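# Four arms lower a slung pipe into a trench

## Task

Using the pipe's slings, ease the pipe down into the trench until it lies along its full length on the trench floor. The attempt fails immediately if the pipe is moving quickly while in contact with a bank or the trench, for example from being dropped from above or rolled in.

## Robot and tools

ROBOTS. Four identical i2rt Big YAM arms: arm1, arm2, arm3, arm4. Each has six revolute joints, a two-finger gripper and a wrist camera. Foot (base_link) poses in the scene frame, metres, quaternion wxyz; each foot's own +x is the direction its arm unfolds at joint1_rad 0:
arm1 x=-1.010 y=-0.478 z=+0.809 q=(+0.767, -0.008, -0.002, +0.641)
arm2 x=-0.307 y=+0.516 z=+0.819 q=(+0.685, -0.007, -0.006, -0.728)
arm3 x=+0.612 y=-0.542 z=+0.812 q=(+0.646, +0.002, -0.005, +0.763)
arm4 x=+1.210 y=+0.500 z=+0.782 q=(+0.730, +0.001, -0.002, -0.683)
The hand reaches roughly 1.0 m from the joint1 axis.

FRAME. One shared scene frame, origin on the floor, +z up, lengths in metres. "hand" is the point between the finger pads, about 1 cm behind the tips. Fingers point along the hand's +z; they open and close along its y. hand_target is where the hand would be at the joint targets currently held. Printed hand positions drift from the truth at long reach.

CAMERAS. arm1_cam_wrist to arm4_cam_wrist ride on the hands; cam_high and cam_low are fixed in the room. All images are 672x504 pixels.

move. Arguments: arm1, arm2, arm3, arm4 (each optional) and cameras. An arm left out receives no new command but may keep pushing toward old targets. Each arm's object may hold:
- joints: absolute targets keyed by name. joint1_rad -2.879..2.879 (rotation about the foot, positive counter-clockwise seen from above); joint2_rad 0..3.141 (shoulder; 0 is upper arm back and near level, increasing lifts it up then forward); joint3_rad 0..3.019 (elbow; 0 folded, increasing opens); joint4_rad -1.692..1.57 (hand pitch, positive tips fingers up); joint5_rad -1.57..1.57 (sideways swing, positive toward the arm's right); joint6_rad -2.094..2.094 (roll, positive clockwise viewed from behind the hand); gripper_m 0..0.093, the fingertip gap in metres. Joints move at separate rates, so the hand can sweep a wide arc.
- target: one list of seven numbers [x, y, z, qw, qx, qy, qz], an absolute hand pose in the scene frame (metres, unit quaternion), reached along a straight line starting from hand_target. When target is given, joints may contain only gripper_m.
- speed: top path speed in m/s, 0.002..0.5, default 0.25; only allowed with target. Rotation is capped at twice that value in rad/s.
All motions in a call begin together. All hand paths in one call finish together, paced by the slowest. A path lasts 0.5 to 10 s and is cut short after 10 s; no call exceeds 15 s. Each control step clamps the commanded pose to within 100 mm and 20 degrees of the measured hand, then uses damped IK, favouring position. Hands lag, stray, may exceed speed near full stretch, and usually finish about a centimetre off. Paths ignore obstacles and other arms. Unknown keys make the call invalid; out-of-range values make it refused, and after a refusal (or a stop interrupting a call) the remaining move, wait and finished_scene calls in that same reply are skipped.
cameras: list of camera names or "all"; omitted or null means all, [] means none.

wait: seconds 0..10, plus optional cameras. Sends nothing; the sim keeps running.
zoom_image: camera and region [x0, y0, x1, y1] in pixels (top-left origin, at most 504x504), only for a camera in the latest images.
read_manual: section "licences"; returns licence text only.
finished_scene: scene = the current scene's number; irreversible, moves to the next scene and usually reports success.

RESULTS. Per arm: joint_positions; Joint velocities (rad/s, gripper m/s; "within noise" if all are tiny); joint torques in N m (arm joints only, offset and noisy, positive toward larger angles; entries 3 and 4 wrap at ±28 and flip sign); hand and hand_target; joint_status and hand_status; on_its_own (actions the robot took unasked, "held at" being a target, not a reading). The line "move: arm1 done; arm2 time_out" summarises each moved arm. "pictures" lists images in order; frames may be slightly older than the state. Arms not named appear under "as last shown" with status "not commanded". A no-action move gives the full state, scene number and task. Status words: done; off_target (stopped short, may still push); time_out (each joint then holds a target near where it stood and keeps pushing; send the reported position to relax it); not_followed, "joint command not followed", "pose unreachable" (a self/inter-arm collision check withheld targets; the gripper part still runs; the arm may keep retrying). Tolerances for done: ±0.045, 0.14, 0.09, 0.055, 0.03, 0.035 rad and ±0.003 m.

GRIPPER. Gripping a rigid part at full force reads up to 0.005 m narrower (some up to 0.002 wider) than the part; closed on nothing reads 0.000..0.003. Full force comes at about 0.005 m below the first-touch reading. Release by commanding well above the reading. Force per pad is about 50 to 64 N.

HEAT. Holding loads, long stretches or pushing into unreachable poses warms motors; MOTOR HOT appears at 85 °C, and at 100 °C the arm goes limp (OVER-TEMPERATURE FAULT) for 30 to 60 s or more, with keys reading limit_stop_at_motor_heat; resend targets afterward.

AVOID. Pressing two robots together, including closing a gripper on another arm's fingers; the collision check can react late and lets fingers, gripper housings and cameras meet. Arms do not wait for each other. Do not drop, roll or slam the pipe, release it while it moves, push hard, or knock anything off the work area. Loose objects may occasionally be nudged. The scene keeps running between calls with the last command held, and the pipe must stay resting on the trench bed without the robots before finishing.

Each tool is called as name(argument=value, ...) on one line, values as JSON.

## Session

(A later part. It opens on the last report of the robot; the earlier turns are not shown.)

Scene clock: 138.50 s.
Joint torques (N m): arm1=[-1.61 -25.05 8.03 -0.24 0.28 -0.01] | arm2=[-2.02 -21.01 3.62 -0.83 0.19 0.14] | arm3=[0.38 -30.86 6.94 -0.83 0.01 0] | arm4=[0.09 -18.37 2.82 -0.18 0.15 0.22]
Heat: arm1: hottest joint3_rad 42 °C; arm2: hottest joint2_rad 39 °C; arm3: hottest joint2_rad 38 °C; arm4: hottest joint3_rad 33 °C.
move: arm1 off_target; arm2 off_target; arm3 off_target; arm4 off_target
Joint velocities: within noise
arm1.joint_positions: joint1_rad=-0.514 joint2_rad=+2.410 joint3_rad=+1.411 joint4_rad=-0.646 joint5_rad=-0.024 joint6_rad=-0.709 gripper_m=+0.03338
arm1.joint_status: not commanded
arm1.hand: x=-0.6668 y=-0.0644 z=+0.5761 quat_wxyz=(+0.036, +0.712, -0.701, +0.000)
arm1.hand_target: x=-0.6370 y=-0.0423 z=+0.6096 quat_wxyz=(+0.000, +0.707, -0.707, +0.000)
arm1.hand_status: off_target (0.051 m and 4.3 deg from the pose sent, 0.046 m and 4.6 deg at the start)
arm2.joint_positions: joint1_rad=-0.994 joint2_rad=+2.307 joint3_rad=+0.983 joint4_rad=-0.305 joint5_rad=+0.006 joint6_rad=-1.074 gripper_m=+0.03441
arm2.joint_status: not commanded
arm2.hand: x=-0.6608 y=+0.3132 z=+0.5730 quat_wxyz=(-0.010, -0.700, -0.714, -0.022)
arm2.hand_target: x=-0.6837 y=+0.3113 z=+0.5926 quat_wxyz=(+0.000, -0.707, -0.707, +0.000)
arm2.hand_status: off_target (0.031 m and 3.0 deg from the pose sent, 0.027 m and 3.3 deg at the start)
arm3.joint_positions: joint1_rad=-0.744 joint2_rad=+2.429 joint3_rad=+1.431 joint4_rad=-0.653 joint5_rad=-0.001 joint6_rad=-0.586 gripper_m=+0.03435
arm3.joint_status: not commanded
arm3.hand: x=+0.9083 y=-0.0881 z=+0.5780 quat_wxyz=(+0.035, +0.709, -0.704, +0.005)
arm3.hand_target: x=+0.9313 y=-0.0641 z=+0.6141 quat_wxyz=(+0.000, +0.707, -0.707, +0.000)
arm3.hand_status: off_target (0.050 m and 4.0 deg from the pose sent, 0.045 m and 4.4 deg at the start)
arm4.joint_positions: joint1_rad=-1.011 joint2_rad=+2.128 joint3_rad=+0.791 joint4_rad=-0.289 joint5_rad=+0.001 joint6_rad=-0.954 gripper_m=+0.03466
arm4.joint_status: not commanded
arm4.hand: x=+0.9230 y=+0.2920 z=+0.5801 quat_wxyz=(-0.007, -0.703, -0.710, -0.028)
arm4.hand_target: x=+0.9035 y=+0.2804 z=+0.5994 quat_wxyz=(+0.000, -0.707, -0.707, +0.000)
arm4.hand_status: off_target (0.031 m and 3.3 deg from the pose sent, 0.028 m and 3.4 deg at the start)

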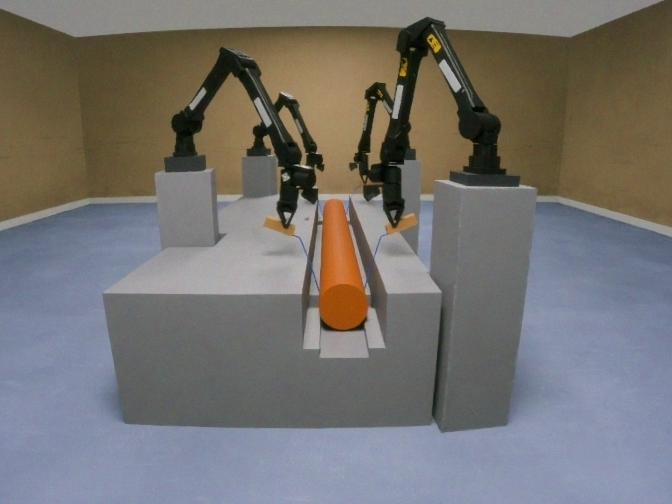

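move(arm1={"target": [-0.636, -0.042, 0.598, 0, 0.7071, -0.7071, 0], "speed": 0.015}, arm2={"target": [-0.684, 0.309, 0.582, 0, 0.7071, 0.7071, 0], "speed": 0.015}, arm3={"target": [0.932, -0.066, 0.606, 0, 0.7071, -0.7071, 0], "speed": 0.015}, arm4={"target": [0.903, 0.275, 0.592, 0, 0.7071, 0.7071, 0], "speed": 0.015}, cameras=["cam_low"])

zoom_image(camera="cam_low", region=[290, 240, 400, 370])

zoom_image(camera="cam_low", region=[290, 160, 390, 260])

Scene clock: 144.20 s.
Joint torques (N m): arm1=[-1.32 -25.47 7.66 -0.17 0.27 0.01] | arm2=[-1.67 -21.19 3.22 -0.81 0.28 0.15] | arm3=[0.09 -30.62 6.63 -0.75 0.02 -0.04] | arm4=[0.21 -18.55 2.66 -0.1 0.14 0.24]
Heat: arm1: hottest joint3_rad 41 °C; arm2: hottest joint2_rad 38 °C; arm3: hottest joint2_rad 39 °C; arm4: hottest joint3_rad 33 °C.
move: arm1 off_target; arm2 off_target; arm3 off_target; arm4 off_target
Joint velocities: within noise
arm1.joint_positions: joint1_rad=-0.514 joint2_rad=+2.427 joint3_rad=+1.418 joint4_rad=-0.630 joint5_rad=-0.024 joint6_rad=-0.709 gripper_m=+0.03338
arm1.joint_status: not commanded
arm1.hand: x=-0.6658 y=-0.0635 z=+0.5684 quat_wxyz=(+0.034, +0.712, -0.701, -0.001)
arm1.hand_target: x=-0.6368 y=-0.0431 z=+0.5987 quat_wxyz=(+0.000, +0.707, -0.707, +0.000)
arm1.hand_status: off_target (0.047 m and 4.0 deg from the pose sent, 0.044 m and 4.3 deg at the start)
arm2.joint_positions: joint1_rad=-0.994 joint2_rad=+2.337 joint3_rad=+0.998 joint4_rad=-0.287 joint5_rad=+0.004 joint6_rad=-1.072 gripper_m=+0.03441
arm2.joint_status: not commanded
arm2.hand: x=-0.6626 y=+0.3114 z=+0.5625 quat_wxyz=(-0.011, -0.701, -0.713, -0.020)
arm2.hand_target: x=-0.6837 y=+0.3092 z=+0.5816 quat_wxyz=(+0.000, -0.707, -0.707, +0.000)
arm2.hand_status: off_target (0.029 m and 2.8 deg from the pose sent, 0.025 m and 3.0 deg at the start)
arm3.joint_positions: joint1_rad=-0.744 joint2_rad=+2.438 joint3_rad=+1.431 joint4_rad=-0.636 joint5_rad=-0.001 joint6_rad=-0.586 gripper_m=+0.03435
arm3.joint_status: not commanded
arm3.hand: x=+0.9087 y=-0.0876 z=+0.5727 quat_wxyz=(+0.031, +0.709, -0.704, +0.005)
arm3.hand_target: x=+0.9315 y=-0.0669 z=+0.6060 quat_wxyz=(+0.000, +0.707, -0.707, +0.000)
arm3.hand_status: off_target (0.046 m and 3.6 deg from the pose sent, 0.043 m and 4.0 deg at the start)
arm4.joint_positions: joint1_rad=-1.001 joint2_rad=+2.154 joint3_rad=+0.804 joint4_rad=-0.277 joint5_rad=+0.001 joint6_rad=-0.946 gripper_m=+0.03466
arm4.joint_status: not commanded
arm4.hand: x=+0.9229 y=+0.2878 z=+0.5721 quat_wxyz=(-0.006, -0.703, -0.710, -0.028)
arm4.hand_target: x=+0.9034 y=+0.2752 z=+0.5915 quat_wxyz=(+0.000, -0.707, -0.707, +0.000)
arm4.hand_status: off_target (0.031 m and 3.4 deg from the pose sent, 0.029 m and 3.3 deg at the start)

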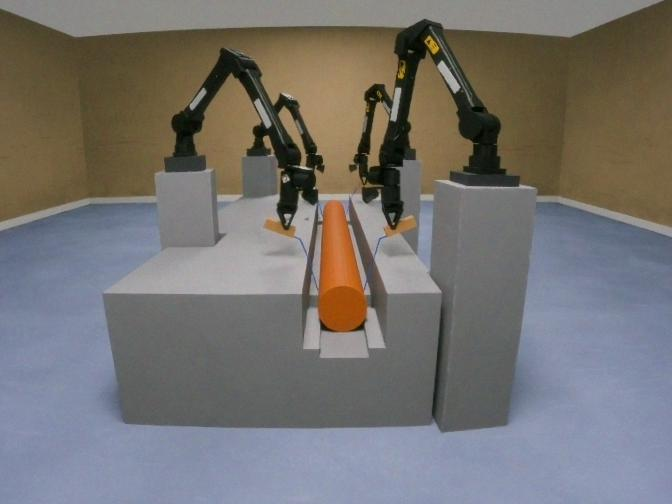

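Scaled by 3.877.

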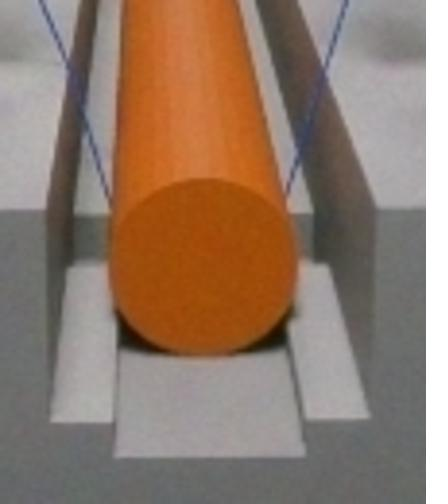

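Scaled by 5.040.

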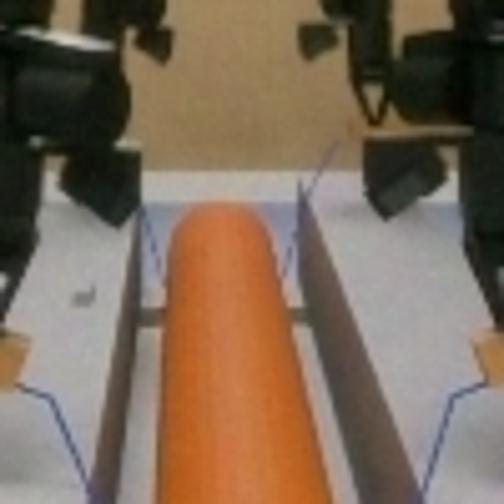

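move(arm1={"target": [-0.636, -0.043, 0.586, 0, 0.7071, -0.7071, 0], "speed": 0.015}, arm2={"target": [-0.684, 0.308, 0.570, 0, 0.7071, 0.7071, 0], "speed": 0.015}, arm3={"target": [0.932, -0.066, 0.592, 0, 0.7071, -0.7071, 0], "speed": 0.015}, arm4={"target": [0.903, 0.275, 0.578, 0, 0.7071, 0.7071, 0], "speed": 0.015}, cameras=["cam_low"])

zoom_image(camera="cam_low", region=[290, 240, 400, 370])

zoom_image(camera="cam_low", region=[290, 160, 390, 260])

Scene clock: 149.47 s.
Joint torques (N m): arm1=[-2.02 -23.94 7.8 0.05 0.31 0.03] | arm2=[-1.61 -20.31 3.45 -0.68 0.34 0.16] | arm3=[0.21 -28.63 6.95 -0.34 0.01 -0.03] | arm4=[0.21 -16.56 3.06 0.24 0.15 0.23]
Heat: arm1: hottest joint3_rad 40 °C; arm2: hottest joint2_rad 38 °C; arm3: hottest joint2_rad 40 °C; arm4: hottest joint3_rad 33 °C.
move: arm1 off_target; arm2 off_target; arm3 off_target; arm4 off_target
Joint velocities: within noise
arm1.joint_positions: joint1_rad=-0.514 joint2_rad=+2.437 joint3_rad=+1.423 joint4_rad=-0.619 joint5_rad=-0.024 joint6_rad=-0.709 gripper_m=+0.03338
arm1.joint_status: not commanded
arm1.hand: x=-0.6642 y=-0.0616 z=+0.5644 quat_wxyz=(+0.030, +0.712, -0.701, -0.001)
arm1.hand_target: x=-0.6366 y=-0.0439 z=+0.5869 quat_wxyz=(+0.000, +0.707, -0.707, +0.000)
arm1.hand_status: off_target (0.040 m and 3.5 deg from the pose sent, 0.040 m and 4.0 deg at the start)
arm2.joint_positions: joint1_rad=-0.994 joint2_rad=+2.358 joint3_rad=+1.007 joint4_rad=-0.271 joint5_rad=+0.002 joint6_rad=-1.070 gripper_m=+0.03441
arm2.joint_status: not commanded
arm2.hand: x=-0.6634 y=+0.3107 z=+0.5547 quat_wxyz=(-0.011, -0.701, -0.712, -0.018)
arm2.hand_target: x=-0.6837 y=+0.3082 z=+0.5699 quat_wxyz=(+0.000, -0.707, -0.707, +0.000)
arm2.hand_status: off_target (0.026 m and 2.6 deg from the pose sent, 0.023 m and 2.8 deg at the start)
arm3.joint_positions: joint1_rad=-0.744 joint2_rad=+2.445 joint3_rad=+1.436 joint4_rad=-0.627 joint5_rad=-0.001 joint6_rad=-0.586 gripper_m=+0.03435
arm3.joint_status: not commanded
arm3.hand: x=+0.9100 y=-0.0855 z=+0.5701 quat_wxyz=(+0.028, +0.710, -0.704, +0.004)
arm3.hand_target: x=+0.9315 y=-0.0668 z=+0.5925 quat_wxyz=(+0.000, +0.707, -0.707, +0.000)
arm3.hand_status: off_target (0.037 m and 3.2 deg from the pose sent, 0.037 m and 3.6 deg at the start)
arm4.joint_positions: joint1_rad=-1.001 joint2_rad=+2.170 joint3_rad=+0.808 joint4_rad=-0.256 joint5_rad=+0.001 joint6_rad=-0.945 gripper_m=+0.03466
arm4.joint_status: not commanded
arm4.hand: x=+0.9213 y=+0.2866 z=+0.5667 quat_wxyz=(-0.006, -0.704, -0.710, -0.024)
arm4.hand_target: x=+0.9032 y=+0.2751 z=+0.5781 quat_wxyz=(+0.000, -0.707, -0.707, +0.000)
arm4.hand_status: off_target (0.024 m and 2.9 deg from the pose sent, 0.024 m and 3.4 deg at the start)

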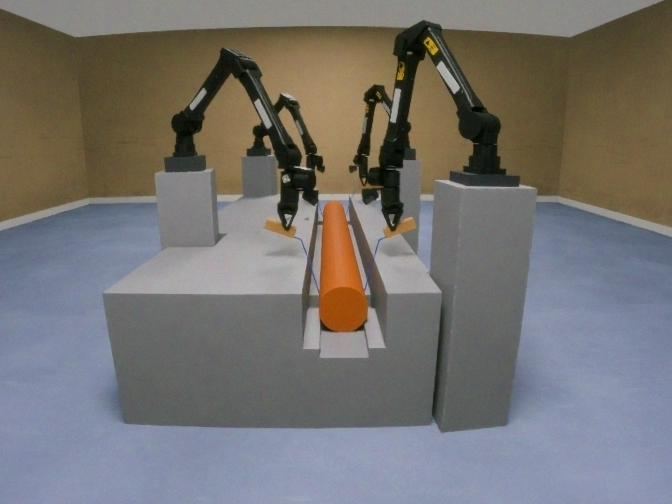

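Scaled by 3.877.

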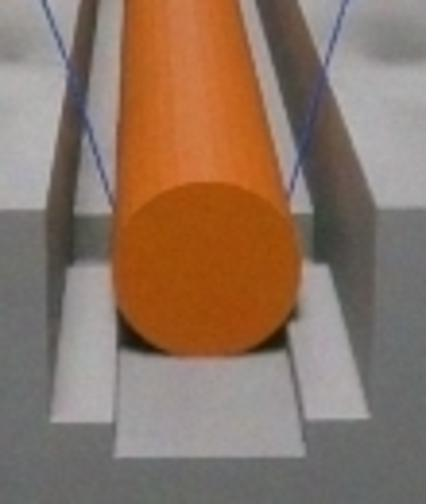

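Scaled by 5.040.

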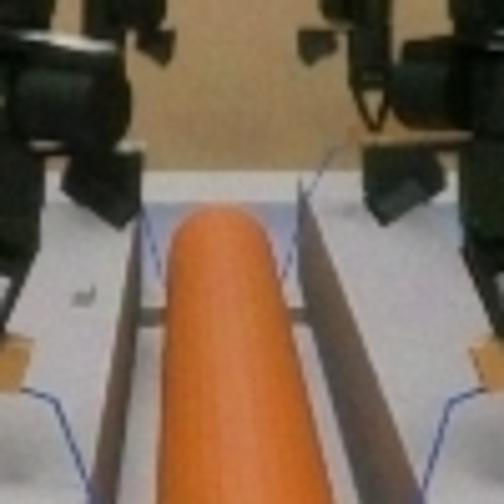

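move(arm1={"target": [-0.636, -0.043, 0.572, 0, 0.7071, -0.7071, 0], "speed": 0.015}, arm2={"target": [-0.684, 0.308, 0.556, 0, 0.7071, 0.7071, 0], "speed": 0.015}, arm3={"target": [0.932, -0.066, 0.578, 0, 0.7071, -0.7071, 0], "speed": 0.015}, arm4={"target": [0.903, 0.277, 0.564, 0, 0.7071, 0.7071, 0], "speed": 0.015}, cameras=[])

move(arm1={"target": [-0.636, -0.043, 0.558, 0, 0.7071, -0.7071, 0], "speed": 0.015}, arm2={"target": [-0.684, 0.308, 0.542, 0, 0.7071, 0.7071, 0], "speed": 0.015}, arm3={"target": [0.932, -0.066, 0.564, 0, 0.7071, -0.7071, 0], "speed": 0.015}, arm4={"target": [0.903, 0.279, 0.550, 0, 0.7071, 0.7071, 0], "speed": 0.015}, cameras=["cam_low"])

zoom_image(camera="cam_low", region=[290, 240, 400, 370])

zoom_image(camera="cam_low", region=[290, 160, 390, 260])

Scene clock: 156.37 s.
Joint torques (N m): arm1=[-1.79 -21.36 7.9 0.61 0.15 0] | arm2=[-1.55 -17.67 4.18 -0.25 0.07 0.15] | arm3=[0.09 -26.11 6.98 0.13 -0.02 -0.04] | arm4=[-0.15 -13.92 3.15 0.62 0.11 0.18]
Heat: arm1: hottest joint3_rad 40 °C; arm2: hottest joint2_rad 38 °C; arm3: hottest joint2_rad 39 °C; arm4: hottest joint3_rad 32 °C.
move: arm1 off_target; arm2 off_target; arm3 off_target; arm4 off_target
Joint velocities: within noise
arm1.joint_positions: joint1_rad=-0.514 joint2_rad=+2.441 joint3_rad=+1.435 joint4_rad=-0.614 joint5_rad=-0.021 joint6_rad=-0.709 gripper_m=+0.03338
arm1.joint_status: not commanded
arm1.hand: x=-0.6597 y=-0.0570 z=+0.5644 quat_wxyz=(+0.024, +0.712, -0.701, +0.000)
arm1.hand_target: x=-0.6364 y=-0.0437 z=+0.5729 quat_wxyz=(+0.000, +0.707, -0.707, +0.000)
arm1.hand_status: off_target (0.029 m and 2.8 deg from the pose sent, 0.035 m and 3.6 deg at the start)
arm2.joint_positions: joint1_rad=-0.994 joint2_rad=+2.365 joint3_rad=+1.014 joint4_rad=-0.260 joint5_rad=+0.009 joint6_rad=-1.070 gripper_m=+0.03441
arm2.joint_status: not commanded
arm2.hand: x=-0.6678 y=+0.3094 z=+0.5525 quat_wxyz=(-0.006, -0.701, -0.713, -0.014)
arm2.hand_target: x=-0.6838 y=+0.3082 z=+0.5562 quat_wxyz=(+0.000, -0.707, -0.707, +0.000)
arm2.hand_status: off_target (0.017 m and 1.9 deg from the pose sent, 0.021 m and 2.6 deg at the start)
arm3.joint_positions: joint1_rad=-0.744 joint2_rad=+2.446 joint3_rad=+1.449 joint4_rad=-0.619 joint5_rad=-0.001 joint6_rad=-0.586 gripper_m=+0.03435
arm3.joint_status: not commanded
arm3.hand: x=+0.9151 y=-0.0779 z=+0.5721 quat_wxyz=(+0.018, +0.710, -0.704, +0.002)
arm3.hand_target: x=+0.9317 y=-0.0665 z=+0.5786 quat_wxyz=(+0.000, +0.707, -0.707, +0.000)
arm3.hand_status: off_target (0.022 m and 2.1 deg from the pose sent, 0.030 m and 3.2 deg at the start)
arm4.joint_positions: joint1_rad=-1.001 joint2_rad=+2.181 joint3_rad=+0.814 joint4_rad=-0.232 joint5_rad=+0.002 joint6_rad=-0.945 gripper_m=+0.03466
arm4.joint_status: not commanded
arm4.hand: x=+0.9163 y=+0.2832 z=+0.5634 quat_wxyz=(-0.003, -0.704, -0.710, -0.015)
arm4.hand_target: x=+0.9030 y=+0.2771 z=+0.5644 quat_wxyz=(+0.000, -0.707, -0.707, +0.000)
arm4.hand_status: off_target (0.015 m and 1.8 deg from the pose sent, 0.021 m and 2.9 deg at the start)

Scene clock: 157.87 s.
Joint torques (N m): arm1=[-0.5 -19.78 7.51 0.87 0.05 0.01] | arm2=[-1.61 -16.91 4.22 0.01 -0.05 0.15] | arm3=[0.32 -24.35 6.9 0.38 -0.04 -0.05] | arm4=[-0.44 -13.92 2.95 0.68 0.11 0.13]
Heat: arm1: hottest joint3_rad 40 °C; arm2: hottest joint2_rad 38 °C; arm3: hottest joint2_rad 39 °C; arm4: hottest joint3_rad 32 °C.
move: arm1 off_target; arm2 off_target; arm3 off_target; arm4 off_target
Joint velocities: within noise
arm1.joint_positions: joint1_rad=-0.520 joint2_rad=+2.441 joint3_rad=+1.458 joint4_rad=-0.603 joint5_rad=-0.019 joint6_rad=-0.709 gripper_m=+0.03338
arm1.joint_status: not commanded
arm1.hand: x=-0.6471 y=-0.0474 z=+0.5689 quat_wxyz=(+0.007, +0.711, -0.703, -0.001)
arm1.hand_target: x=-0.6364 y=-0.0434 z=+0.5584 quat_wxyz=(+0.000, +0.707, -0.707, +0.000)
arm1.hand_status: off_target (0.016 m and 1.0 deg from the pose sent, 0.028 m and 2.8 deg at the start)
arm2.joint_positions: joint1_rad=-0.994 joint2_rad=+2.394 joint3_rad=+1.027 joint4_rad=-0.246 joint5_rad=+0.012 joint6_rad=-1.070 gripper_m=+0.03441
arm2.joint_status: not commanded
arm2.hand: x=-0.6682 y=+0.3100 z=+0.5422 quat_wxyz=(-0.005, -0.702, -0.712, -0.015)
arm2.hand_target: x=-0.6837 y=+0.3083 z=+0.5423 quat_wxyz=(+0.000, -0.707, -0.707, +0.000)
arm2.hand_status: off_target (0.016 m and 2.0 deg from the pose sent, 0.019 m and 1.9 deg at the start)
arm3.joint_positions: joint1_rad=-0.746 joint2_rad=+2.455 joint3_rad=+1.463 joint4_rad=-0.606 joint5_rad=+0.000 joint6_rad=-0.586 gripper_m=+0.03435
arm3.joint_status: not commanded
arm3.hand: x=+0.9207 y=-0.0722 z=+0.5698 quat_wxyz=(+0.009, +0.709, -0.705, +0.000)
arm3.hand_target: x=+0.9319 y=-0.0664 z=+0.5644 quat_wxyz=(+0.000, +0.707, -0.707, +0.000)
arm3.hand_status: off_target (0.014 m and 1.0 deg from the pose sent, 0.022 m and 2.1 deg at the start)
arm4.joint_positions: joint1_rad=-1.001 joint2_rad=+2.220 joint3_rad=+0.824 joint4_rad=-0.201 joint5_rad=+0.002 joint6_rad=-0.945 gripper_m=+0.03466
arm4.joint_status: not commanded
arm4.hand: x=+0.9166 y=+0.2833 z=+0.5505 quat_wxyz=(-0.003, -0.704, -0.710, -0.014)
arm4.hand_target: x=+0.9032 y=+0.2792 z=+0.5503 quat_wxyz=(+0.000, -0.707, -0.707, +0.000)
arm4.hand_status: off_target (0.014 m and 1.7 deg from the pose sent, 0.019 m and 1.8 deg at the start)

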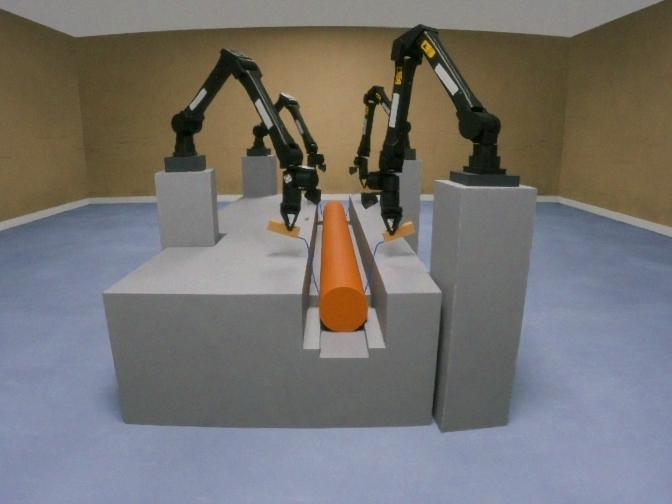

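Scaled by 3.877.

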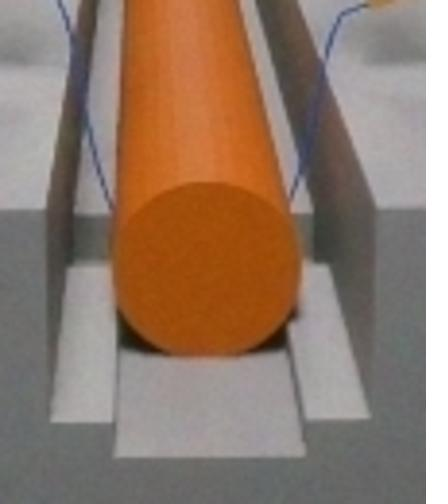

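Scaled by 5.040.

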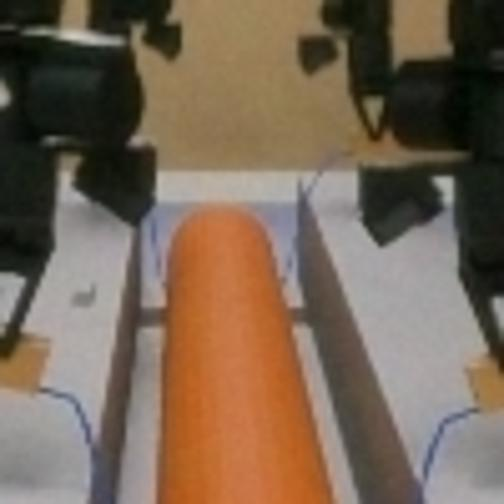

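move(arm1={"target": [-0.640, -0.105, 0.505, 0, 0.7071, -0.7071, 0], "speed": 0.08}, arm2={"target": [-0.682, 0.296, 0.505, 0, 0.7071, 0.7071, 0], "speed": 0.08}, arm3={"target": [0.930, -0.108, 0.505, 0, 0.7071, -0.7071, 0], "speed": 0.08}, arm4={"target": [0.904, 0.282, 0.505, 0, 0.7071, 0.7071, 0], "speed": 0.08}, cameras=["cam_low"])

move(arm1={"target": [-0.642, -0.112, 0.470, 0, 0.7071, -0.7071, 0], "speed": 0.03}, arm2={"target": [-0.680, 0.292, 0.482, 0, 0.7071, 0.7071, 0], "speed": 0.03}, arm3={"target": [0.930, -0.114, 0.477, 0, 0.7071, -0.7071, 0], "speed": 0.03}, arm4={"target": [0.904, 0.284, 0.482, 0, 0.7071, 0.7071, 0], "speed": 0.03}, cameras=["all"])

Scene clock: 164.10 s.
Joint torques (N m): arm1=[-0.5 -18.55 3.77 0.9 0.08 -0.1] | arm2=[0.26 -17.61 3.62 0.05 -0.09 0.22] | arm3=[0.5 -24.35 3.84 0.49 -0.03 -0.07] | arm4=[-0.5 -14.68 1.87 0.7 0.11 0.08]
Heat: arm1: hottest joint3_rad 39 °C; arm2: hottest joint2_rad 38 °C; arm3: hottest joint2_rad 38 °C; arm4: hottest joint3_rad 32 °C.
move: arm1 off_target; arm2 off_target; arm3 off_target; arm4 off_target
Joint velocities: within noise
arm1.joint_positions: joint1_rad=-0.593 joint2_rad=+2.503 joint3_rad=+1.381 joint4_rad=-0.429 joint5_rad=-0.019 joint6_rad=-0.766 gripper_m=+0.03338
arm1.joint_status: not commanded
arm1.hand: x=-0.6343 y=-0.0942 z=+0.5219 quat_wxyz=(-0.011, +0.705, -0.709, -0.002)
arm1.hand_target: x=-0.6405 y=-0.1053 z=+0.5055 quat_wxyz=(+0.000, +0.707, -0.707, +0.000)
arm1.hand_status: off_target (0.021 m and 1.3 deg from the pose sent, 0.086 m and 1.0 deg at the start)
arm2.joint_positions: joint1_rad=-0.994 joint2_rad=+2.497 joint3_rad=+1.091 joint4_rad=-0.204 joint5_rad=+0.012 joint6_rad=-1.051 gripper_m=+0.03441
arm2.joint_status: not commanded
arm2.hand: x=-0.6727 y=+0.3069 z=+0.5048 quat_wxyz=(-0.005, -0.708, -0.706, -0.014)
arm2.hand_target: x=-0.6817 y=+0.2961 z=+0.5053 quat_wxyz=(+0.000, -0.707, -0.707, +0.000)
arm2.hand_status: off_target (0.014 m and 1.7 deg from the pose sent, 0.042 m and 1.9 deg at the start)
arm3.joint_positions: joint1_rad=-0.788 joint2_rad=+2.548 joint3_rad=+1.429 joint4_rad=-0.455 joint5_rad=+0.000 joint6_rad=-0.624 gripper_m=+0.03435
arm3.joint_status: not commanded
arm3.hand: x=+0.9280 y=-0.1015 z=+0.5138 quat_wxyz=(-0.003, +0.708, -0.707, -0.002)
arm3.hand_target: x=+0.9300 y=-0.1080 z=+0.5053 quat_wxyz=(+0.000, +0.707, -0.707, +0.000)
arm3.hand_status: off_target (0.011 m and 0.4 deg from the pose sent, 0.075 m and 1.1 deg at the start)
arm4.joint_positions: joint1_rad=-1.006 joint2_rad=+2.356 joint3_rad=+0.872 joint4_rad=-0.111 joint5_rad=+0.003 joint6_rad=-0.945 gripper_m=+0.03466
arm4.joint_status: not commanded
arm4.hand: x=+0.9159 y=+0.2848 z=+0.5052 quat_wxyz=(-0.003, -0.705, -0.709, -0.013)
arm4.hand_target: x=+0.9040 y=+0.2821 z=+0.5052 quat_wxyz=(+0.000, -0.707, -0.707, +0.000)
arm4.hand_status: off_target (0.012 m and 1.5 deg from the pose sent, 0.047 m and 1.7 deg at the start)

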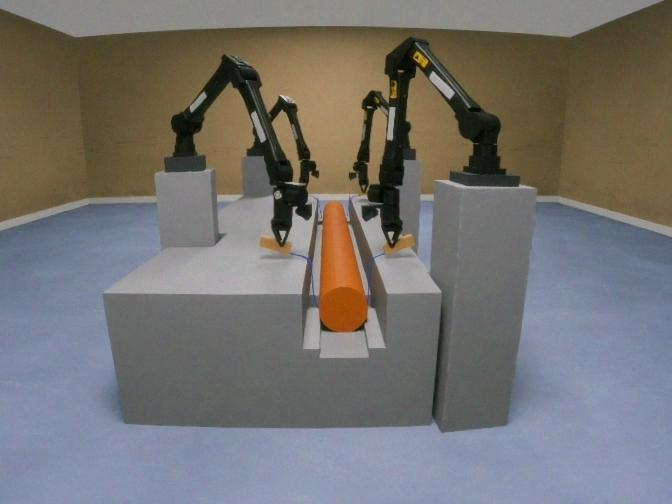

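Scene clock: 165.80 s.
Joint torques (N m): arm1=[-1.14 -16.91 5.12 1.24 0.06 -0.06] | arm2=[0.62 -17.08 3.6 0.14 -0.11 0.23] | arm3=[0.32 -21.83 5.05 0.96 -0.03 0.01] | arm4=[-0.38 -11.58 2.76 1.22 0.24 0.1]
Heat: arm1: hottest joint3_rad 39 °C; arm2: hottest joint2_rad 38 °C; arm3: hottest joint2_rad 38 °C; arm4: hottest joint3_rad 32 °C.
move: arm1 off_target; arm2 off_target; arm3 off_target; arm4 off_target
Joint velocities: within noise
arm1.joint_positions: joint1_rad=-0.596 joint2_rad=+2.560 joint3_rad=+1.381 joint4_rad=-0.385 joint5_rad=-0.018 joint6_rad=-0.776 gripper_m=+0.03338
arm1.joint_status: not commanded
arm1.hand: x=-0.6424 y=-0.1051 z=+0.4934 quat_wxyz=(-0.005, +0.708, -0.706, -0.001)
arm1.hand_target: x=-0.6429 y=-0.1128 z=+0.4711 quat_wxyz=(+0.000, +0.707, -0.707, +0.000)
arm1.hand_status: off_target (0.024 m and 0.6 deg from the pose sent, 0.056 m and 1.3 deg at the start)
arm2.joint_positions: joint1_rad=-0.988 joint2_rad=+2.550 joint3_rad=+1.124 joint4_rad=-0.181 joint5_rad=+0.012 joint6_rad=-1.043 gripper_m=+0.03441
arm2.joint_status: not commanded
arm2.hand: x=-0.6733 y=+0.3033 z=+0.4853 quat_wxyz=(-0.004, -0.709, -0.705, -0.012)
arm2.hand_target: x=-0.6798 y=+0.2920 z=+0.4823 quat_wxyz=(+0.000, -0.707, -0.707, +0.000)
arm2.hand_status: off_target (0.014 m and 1.5 deg from the pose sent, 0.028 m and 1.7 deg at the start)
arm3.joint_positions: joint1_rad=-0.793 joint2_rad=+2.581 joint3_rad=+1.429 joint4_rad=-0.427 joint5_rad=+0.000 joint6_rad=-0.637 gripper_m=+0.03435
arm3.joint_status: not commanded
arm3.hand: x=+0.9255 y=-0.1091 z=+0.4966 quat_wxyz=(+0.000, +0.711, -0.704, -0.002)
arm3.hand_target: x=+0.9294 y=-0.1145 z=+0.4778 quat_wxyz=(+0.000, +0.707, -0.707, +0.000)
arm3.hand_status: off_target (0.021 m and 0.6 deg from the pose sent, 0.039 m and 0.4 deg at the start)
arm4.joint_positions: joint1_rad=-1.012 joint2_rad=+2.386 joint3_rad=+0.883 joint4_rad=-0.085 joint5_rad=-0.001 joint6_rad=-0.951 gripper_m=+0.03466
arm4.joint_status: not commanded
arm4.hand: x=+0.9141 y=+0.2851 z=+0.4951 quat_wxyz=(-0.004, -0.705, -0.709, -0.009)
arm4.hand_target: x=+0.9044 y=+0.2843 z=+0.4828 quat_wxyz=(+0.000, -0.707, -0.707, +0.000)
arm4.hand_status: off_target (0.017 m and 1.2 deg from the pose sent, 0.026 m and 1.5 deg at the start)
pictures: arm1_cam_wrist, arm2_cam_wrist, arm3_cam_wrist, arm4_cam_wrist, cam_high, cam_low

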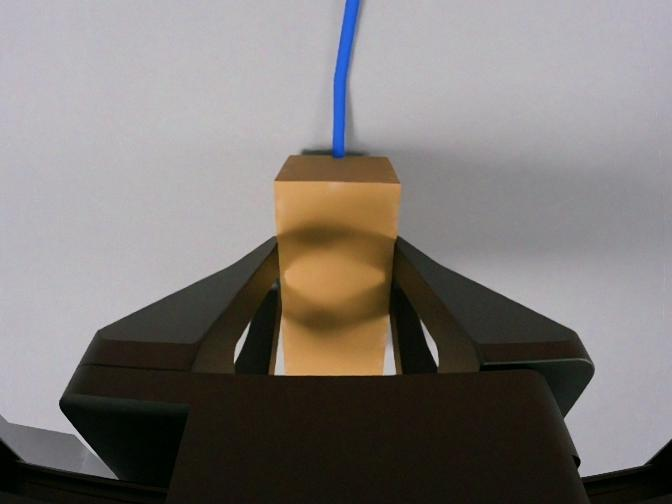

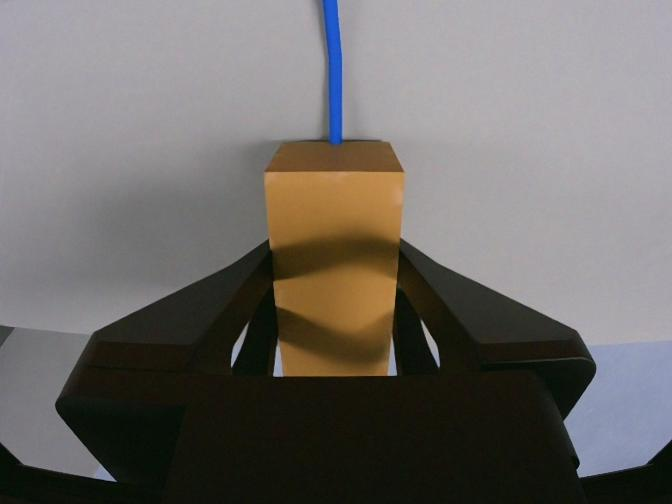

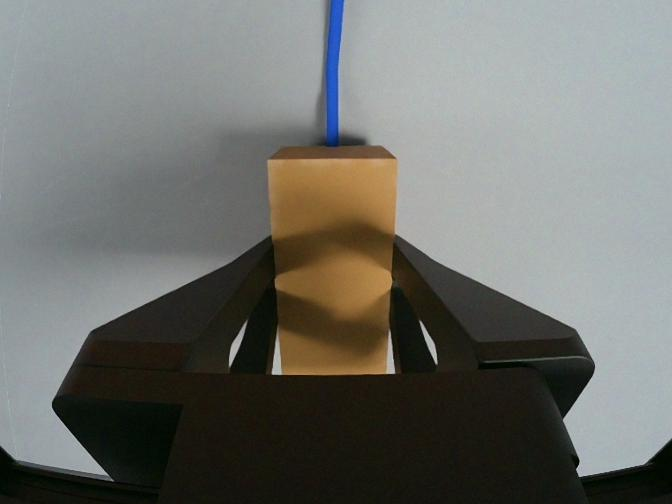

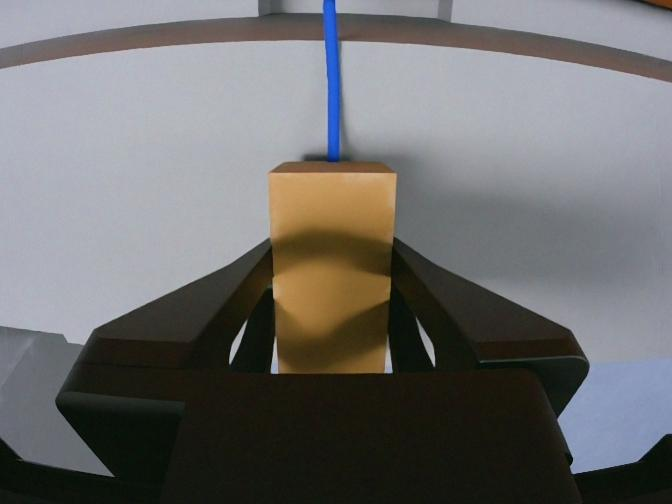

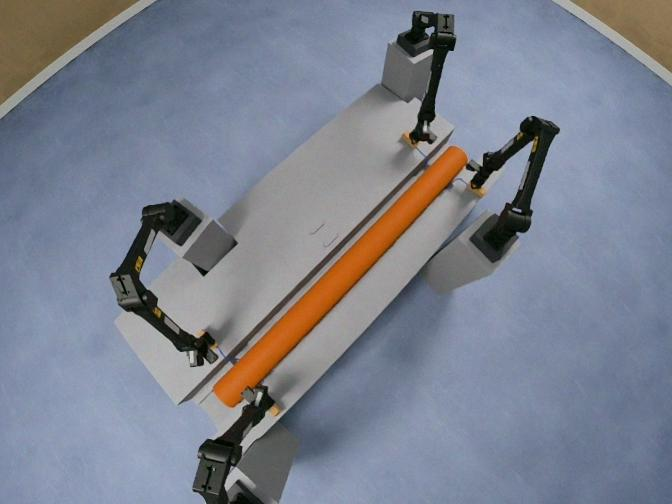

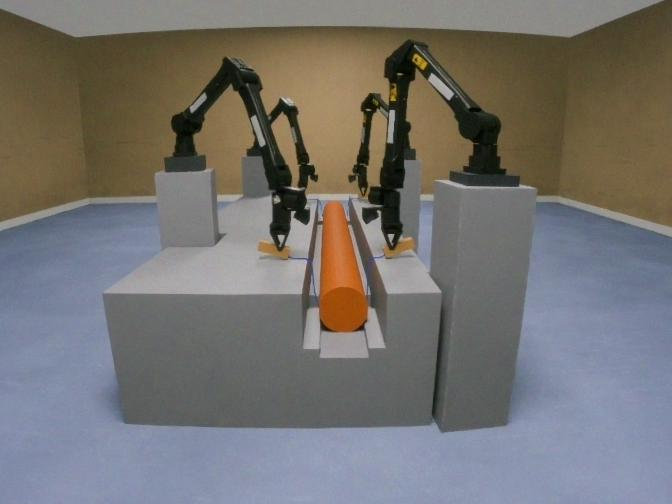

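move(arm1={"target": [-0.642, -0.114, 0.462, 0, 0.7071, -0.7071, 0], "speed": 0.03, "joints": {"gripper_m": 0.0338}}, arm2={"target": [-0.680, 0.290, 0.472, 0, 0.7071, 0.7071, 0], "speed": 0.03, "joints": {"gripper_m": 0.0345}}, arm3={"target": [0.930, -0.115, 0.468, 0, 0.7071, -0.7071, 0], "speed": 0.03, "joints": {"gripper_m": 0.0345}}, arm4={"target": [0.904, 0.284, 0.470, 0, 0.7071, 0.7071, 0], "speed": 0.03, "joints": {"gripper_m": 0.0346}}, cameras=[])

move(arm1={"joints": {"gripper_m": 0.036}}, arm2={"joints": {"gripper_m": 0.037}}, arm3={"joints": {"gripper_m": 0.0362}}, arm4={"joints": {"gripper_m": 0.037}}, cameras=["all"])

Scene clock: 172.43 s.
Joint torques (N m): arm1=[-1.55 -15.44 5.34 1.65 0.05 -0.07] | arm2=[0.91 -15.03 4.92 0.47 -0.12 0.25] | arm3=[0.26 -20.37 5.6 1.31 -0.04 0.06] | arm4=[0.44 -11.52 3.15 1.31 0.04 0.1]
Heat: arm1: hottest joint3_rad 38 °C; arm2: hottest joint2_rad 38 °C; arm3: hottest joint2_rad 38 °C; arm4: hottest joint3_rad 32 °C.
move: arm1 off_target; arm2 off_target; arm3 off_target; arm4 off_target
Joint velocities: within noise
arm1.joint_positions: joint1_rad=-0.598 joint2_rad=+2.563 joint3_rad=+1.381 joint4_rad=-0.381 joint5_rad=-0.019 joint6_rad=-0.782 gripper_m=+0.03392
arm1.joint_status: all done
arm1.hand: x=-0.6420 y=-0.1059 z=+0.4921 quat_wxyz=(-0.005, +0.710, -0.705, -0.002)
arm1.hand_target: x=-0.6433 y=-0.1150 z=+0.4638 quat_wxyz=(+0.000, +0.707, -0.707, +0.000)
arm1.hand_status: off_target (0.031 m and 0.8 deg from the pose sent, 0.033 m and 0.6 deg at the start)
arm2.joint_positions: joint1_rad=-0.988 joint2_rad=+2.553 joint3_rad=+1.126 joint4_rad=-0.181 joint5_rad=+0.013 joint6_rad=-1.042 gripper_m=+0.03462
arm2.joint_status: all done
arm2.hand: x=-0.6733 y=+0.3034 z=+0.4842 quat_wxyz=(-0.004, -0.710, -0.704, -0.013)
arm2.hand_target: x=-0.6794 y=+0.2903 z=+0.4728 quat_wxyz=(+0.000, -0.707, -0.707, +0.000)
arm2.hand_status: off_target (0.019 m and 1.6 deg from the pose sent, 0.020 m and 1.5 deg at the start)
arm3.joint_positions: joint1_rad=-0.794 joint2_rad=+2.583 joint3_rad=+1.429 joint4_rad=-0.424 joint5_rad=+0.000 joint6_rad=-0.643 gripper_m=+0.03487
arm3.joint_status: all done
arm3.hand: x=+0.9258 y=-0.1097 z=+0.4954 quat_wxyz=(-0.001, +0.712, -0.702, -0.002)
arm3.hand_target: x=+0.9289 y=-0.1162 z=+0.4694 quat_wxyz=(+0.000, +0.707, -0.707, +0.000)
arm3.hand_status: off_target (0.028 m and 0.9 deg from the pose sent, 0.030 m and 0.6 deg at the start)
arm4.joint_positions: joint1_rad=-1.024 joint2_rad=+2.420 joint3_rad=+0.893 joint4_rad=-0.071 joint5_rad=+0.004 joint6_rad=-0.952 gripper_m=+0.03466
arm4.joint_status: all done
arm4.hand: x=+0.9152 y=+0.2923 z=+0.4835 quat_wxyz=(-0.003, -0.709, -0.705, -0.015)
arm4.hand_target: x=+0.9045 y=+0.2842 z=+0.4710 quat_wxyz=(+0.000, -0.707, -0.707, +0.000)
arm4.hand_status: off_target (0.019 m and 1.7 deg from the pose sent, 0.027 m and 1.2 deg at the start)

Scene clock: 173.03 s.
Joint torques (N m): arm1=[-1.26 -18.02 4.83 0.92 -0.02 -0.03] | arm2=[0.67 -17.03 3.32 0.17 -0.18 0.18] | arm3=[0.62 -23.12 4.75 0.38 -0.11 0.06] | arm4=[0.44 -13.63 1.83 1.02 0.03 0.1]
Heat: arm1: hottest joint3_rad 38 °C; arm2: hottest joint2_rad 38 °C; arm3: hottest joint2_rad 37 °C; arm4: hottest joint3_rad 32 °C.
move: arm1 done; arm2 done; arm3 done; arm4 done
Joint velocities: within noise
arm1.joint_positions: joint1_rad=-0.599 joint2_rad=+2.588 joint3_rad=+1.388 joint4_rad=-0.363 joint5_rad=-0.017 joint6_rad=-0.782 gripper_m=+0.03594
arm1.joint_status: all done
arm1.hand: x=-0.6431 y=-0.1087 z=+0.4803 quat_wxyz=(-0.005, +0.709, -0.705, +0.000)
arm1.hand_target: x=-0.6433 y=-0.1150 z=+0.4638 quat_wxyz=(+0.000, +0.707, -0.707, +0.000)
arm1.hand_status: not commanded
arm2.joint_positions: joint1_rad=-0.984 joint2_rad=+2.573 joint3_rad=+1.144 joint4_rad=-0.173 joint5_rad=+0.014 joint6_rad=-1.036 gripper_m=+0.03697
arm2.joint_status: all done
arm2.hand: x=-0.6754 y=+0.3004 z=+0.4769 quat_wxyz=(-0.003, -0.710, -0.704, -0.010)
arm2.hand_target: x=-0.6795 y=+0.2903 z=+0.4729 quat_wxyz=(+0.000, -0.707, -0.707, +0.000)
arm2.hand_status: not commanded
arm3.joint_positions: joint1_rad=-0.797 joint2_rad=+2.614 joint3_rad=+1.437 joint4_rad=-0.403 joint5_rad=+0.002 joint6_rad=-0.643 gripper_m=+0.03625
arm3.joint_status: all done
arm3.hand: x=+0.9253 y=-0.1137 z=+0.4810 quat_wxyz=(-0.001, +0.711, -0.703, -0.001)
arm3.hand_target: x=+0.9291 y=-0.1161 z=+0.4695 quat_wxyz=(+0.000, +0.707, -0.707, +0.000)
arm3.hand_status: not commanded
arm4.joint_positions: joint1_rad=-1.024 joint2_rad=+2.442 joint3_rad=+0.909 joint4_rad=-0.061 joint5_rad=+0.005 joint6_rad=-0.952 gripper_m=+0.03698
arm4.joint_status: all done
arm4.hand: x=+0.9127 y=+0.2907 z=+0.4760 quat_wxyz=(-0.002, -0.709, -0.705, -0.013)
arm4.hand_target: x=+0.9045 y=+0.2843 z=+0.4710 quat_wxyz=(+0.000, -0.707, -0.707, +0.000)
arm4.hand_status: not commanded
pictures: arm1_cam_wrist, arm2_cam_wrist, arm3_cam_wrist, arm4_cam_wrist, cam_high, cam_low

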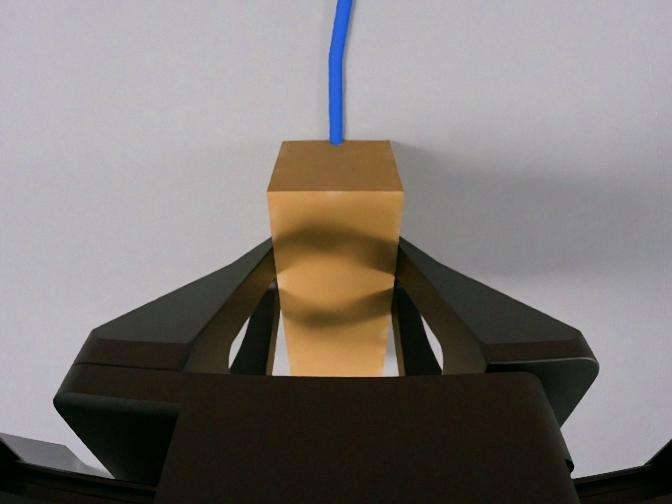

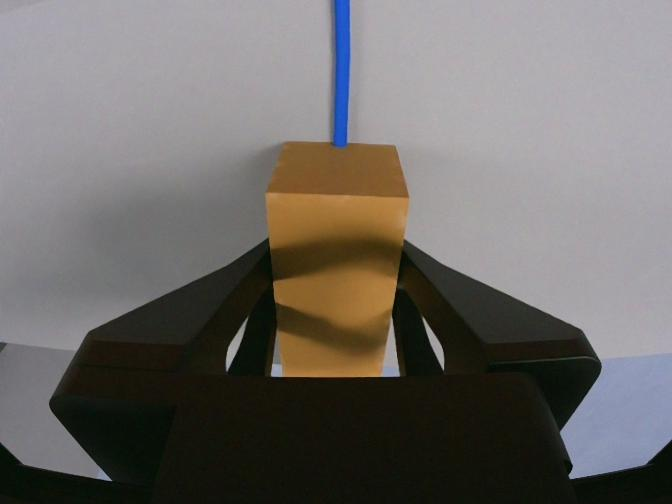

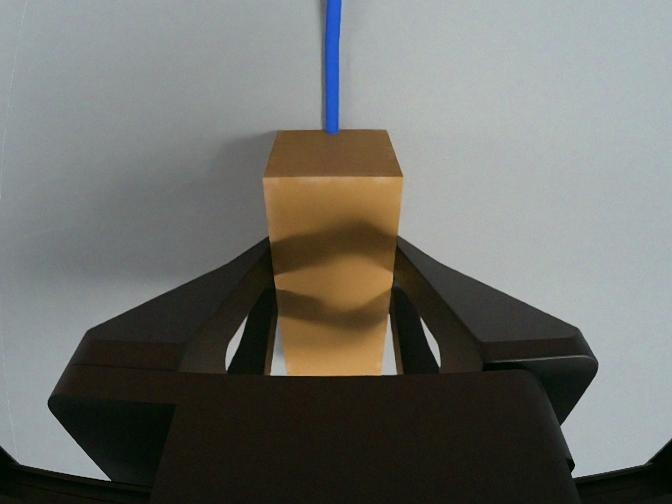

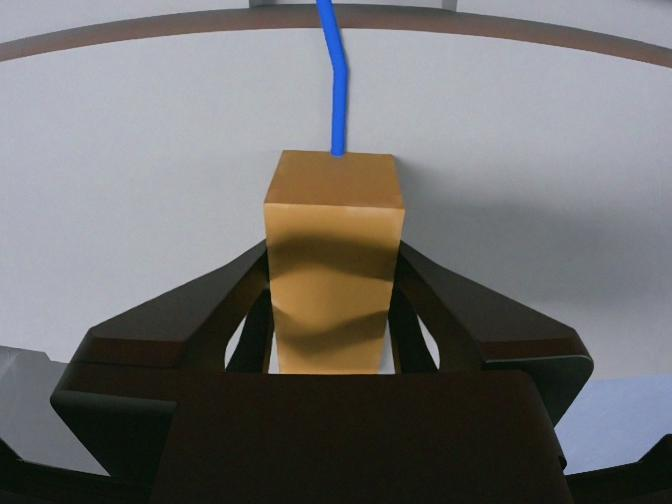

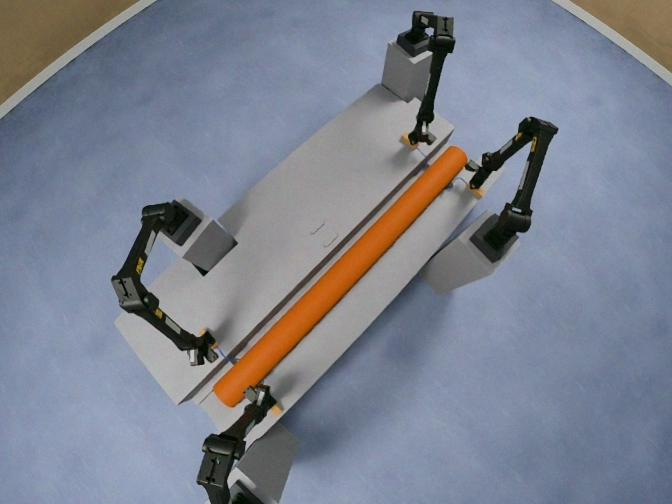

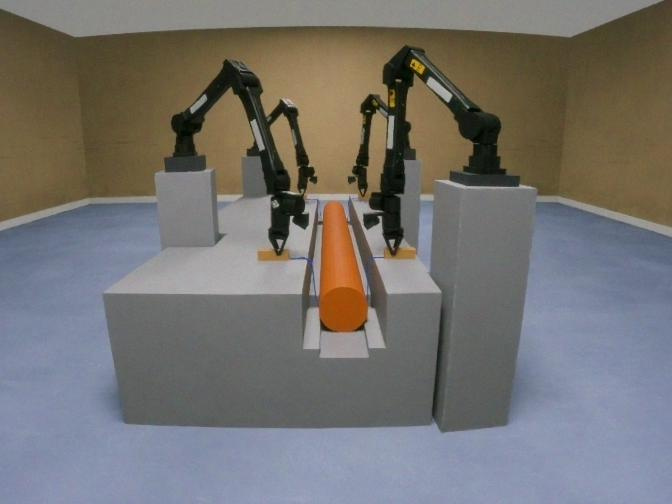

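Handles flat on the banks. Release and raise.

move(arm1={"joints": {"gripper_m": 0.07}}, arm2={"joints": {"gripper_m": 0.07}}, arm3={"joints": {"gripper_m": 0.07}}, arm4={"joints": {"gripper_m": 0.07}}, cameras=[])

move(arm1={"target": [-0.643, -0.112, 0.60, 0, 0.7071, -0.7071, 0], "speed": 0.15}, arm2={"target": [-0.675, 0.300, 0.60, 0, 0.7071, 0.7071, 0], "speed": 0.15}, arm3={"target": [0.926, -0.115, 0.60, 0, 0.7071, -0.7071, 0], "speed": 0.15}, arm4={"target": [0.912, 0.290, 0.60, 0, 0.7071, 0.7071, 0], "speed": 0.15}, cameras=["cam_low", "cam_high"])

zoom_image(camera="cam_low", region=[290, 160, 390, 260])

zoom_image(camera="cam_low", region=[290, 240, 400, 370])

Scene clock: 176.90 s.
Joint torques (N m): arm1=[-0.91 -18.49 4.67 0.88 -0.02 -0.03] | arm2=[0.62 -17.32 3.29 0.08 -0.18 0.19] | arm3=[0.56 -23.24 4.78 0.38 -0.11 0.05] | arm4=[0.44 -14.39 1.2 0.7 0.02 0.1]
Heat: arm1: hottest joint3_rad 38 °C; arm2: hottest joint2_rad 37 °C; arm3: hottest joint2_rad 37 °C; arm4: hottest joint3_rad 32 °C.
move: arm1 done; arm2 done; arm3 done; arm4 done
Joint velocities: within noise
arm1.joint_positions: joint1_rad=-0.599 joint2_rad=+2.588 joint3_rad=+1.388 joint4_rad=-0.363 joint5_rad=-0.017 joint6_rad=-0.782 gripper_m=+0.06989
arm1.joint_status: all done
arm1.hand: x=-0.6431 y=-0.1087 z=+0.4803 quat_wxyz=(-0.005, +0.709, -0.705, +0.000)
arm1.hand_target: x=-0.6433 y=-0.1150 z=+0.4638 quat_wxyz=(+0.000, +0.707, -0.707, +0.000)
arm1.hand_status: not commanded
arm2.joint_positions: joint1_rad=-0.984 joint2_rad=+2.576 joint3_rad=+1.144 joint4_rad=-0.171 joint5_rad=+0.014 joint6_rad=-1.036 gripper_m=+0.06992
arm2.joint_status: all done
arm2.hand: x=-0.6745 y=+0.3005 z=+0.4757 quat_wxyz=(-0.003, -0.710, -0.704, -0.011)
arm2.hand_target: x=-0.6794 y=+0.2902 z=+0.4728 quat_wxyz=(+0.000, -0.707, -0.707, +0.000)
arm2.hand_status: not commanded
arm3.joint_positions: joint1_rad=-0.797 joint2_rad=+2.615 joint3_rad=+1.437 joint4_rad=-0.403 joint5_rad=+0.002 joint6_rad=-0.643 gripper_m=+0.06989
arm3.joint_status: all done
arm3.hand: x=+0.9251 y=-0.1139 z=+0.4806 quat_wxyz=(+0.000, +0.711, -0.703, -0.001)
arm3.hand_target: x=+0.9290 y=-0.1161 z=+0.4695 quat_wxyz=(+0.000, +0.707, -0.707, +0.000)
arm3.hand_status: not commanded
arm4.joint_positions: joint1_rad=-1.024 joint2_rad=+2.449 joint3_rad=+0.919 joint4_rad=-0.053 joint5_rad=+0.005 joint6_rad=-0.952 gripper_m=+0.06988
arm4.joint_status: all done
arm4.hand: x=+0.9085 y=+0.2877 z=+0.4738 quat_wxyz=(-0.001, -0.709, -0.705, -0.007)
arm4.hand_target: x=+0.9044 y=+0.2843 z=+0.4710 quat_wxyz=(+0.000, -0.707, -0.707, +0.000)
arm4.hand_status: not commanded

Scene clock: 178.50 s.
Joint torques (N m): arm1=[-1.2 -20.42 4.18 0.18 -0.03 0] | arm2=[-0.26 -17.44 3.17 -0.88 -0.16 0.08] | arm3=[1.08 -24.88 4.33 -0.28 -0.11 0.09] | arm4=[0.56 -14.39 1.99 -0.27 0.02 0.11]
Heat: arm1: hottest joint3_rad 38 °C; arm2: hottest joint2_rad 37 °C; arm3: hottest joint2_rad 37 °C; arm4: hottest joint3_rad 31 °C.
move: arm1 done; arm2 done; arm3 done; arm4 done
Joint velocities: within noise
arm1.joint_positions: joint1_rad=-0.599 joint2_rad=+2.310 joint3_rad=+1.271 joint4_rad=-0.519 joint5_rad=-0.017 joint6_rad=-0.782 gripper_m=+0.06989
arm1.joint_status: not commanded
arm1.hand: x=-0.6419 y=-0.1047 z=+0.5999 quat_wxyz=(-0.008, +0.709, -0.705, +0.000)
arm1.hand_target: x=-0.6431 y=-0.1119 z=+0.6000 quat_wxyz=(+0.000, +0.707, -0.707, +0.000)
arm1.hand_status: done (0.007 m and 1.0 deg from the pose sent, 0.120 m and 0.7 deg at the start)
arm2.joint_positions: joint1_rad=-0.984 joint2_rad=+2.245 joint3_rad=+0.985 joint4_rad=-0.310 joint5_rad=+0.014 joint6_rad=-1.036 gripper_m=+0.06992
arm2.joint_status: not commanded
arm2.hand: x=-0.6791 y=+0.2999 z=+0.5981 quat_wxyz=(+0.001, -0.710, -0.704, +0.005)
arm2.hand_target: x=-0.6750 y=+0.3000 z=+0.5999 quat_wxyz=(+0.000, -0.707, -0.707, +0.000)
arm2.hand_status: done (0.004 m and 0.8 deg from the pose sent, 0.124 m and 1.4 deg at the start)
arm3.joint_positions: joint1_rad=-0.797 joint2_rad=+2.340 joint3_rad=+1.311 joint4_rad=-0.544 joint5_rad=+0.002 joint6_rad=-0.640 gripper_m=+0.06989
arm3.joint_status: not commanded
arm3.hand: x=+0.9264 y=-0.1128 z=+0.5992 quat_wxyz=(-0.004, +0.710, -0.704, -0.001)
arm3.hand_target: x=+0.9261 y=-0.1151 z=+0.6001 quat_wxyz=(+0.000, +0.707, -0.707, +0.000)
arm3.hand_status: done (0.002 m and 0.6 deg from the pose sent, 0.119 m and 0.7 deg at the start)
arm4.joint_positions: joint1_rad=-1.024 joint2_rad=+2.073 joint3_rad=+0.771 joint4_rad=-0.260 joint5_rad=+0.005 joint6_rad=-0.952 gripper_m=+0.06988
arm4.joint_status: not commanded
arm4.hand: x=+0.9094 y=+0.2890 z=+0.5968 quat_wxyz=(+0.001, -0.709, -0.705, +0.003)
arm4.hand_target: x=+0.9119 y=+0.2899 z=+0.6000 quat_wxyz=(+0.000, -0.707, -0.707, +0.000)
arm4.hand_status: done (0.004 m and 0.5 deg from the pose sent, 0.126 m and 0.9 deg at the start)
pictures: cam_high, cam_low

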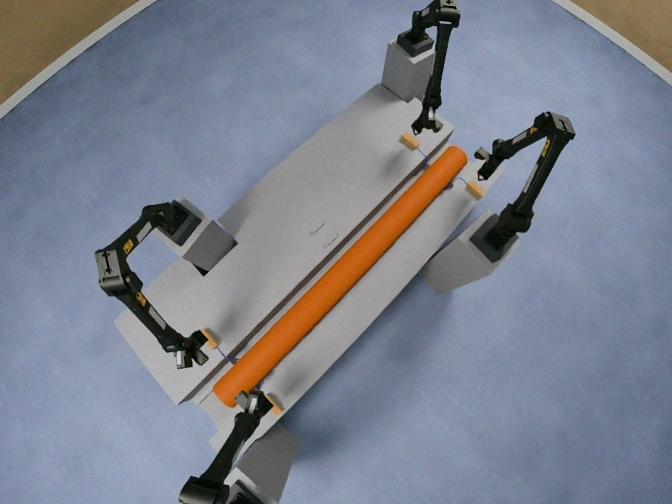

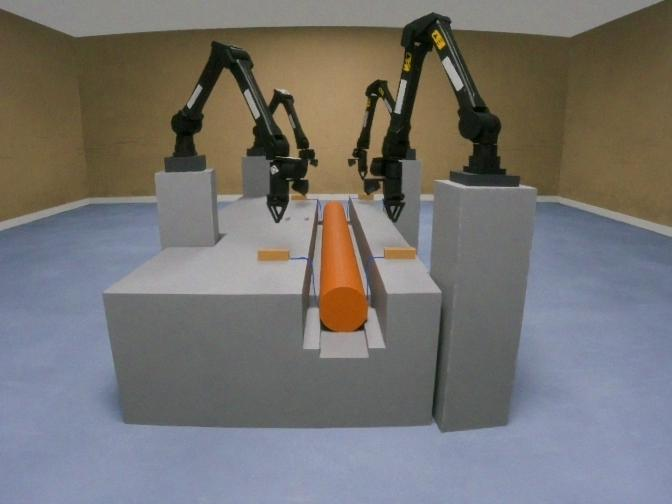

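Scaled by 5.040.

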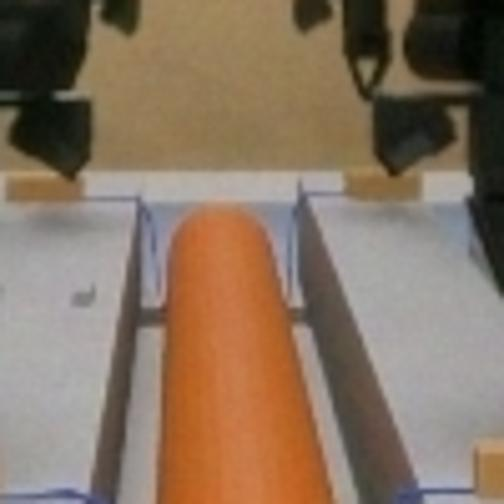

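Scaled by 3.877.

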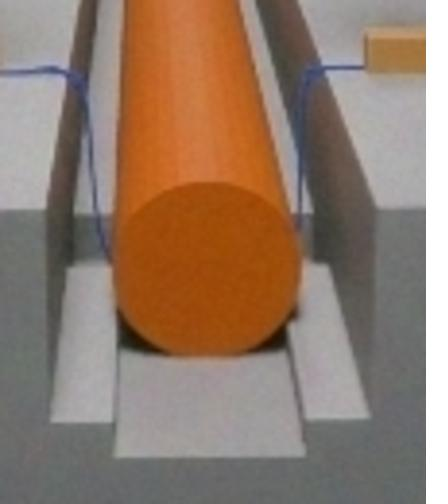

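finished_scene(scene=2)

The scene is finished: the task was done.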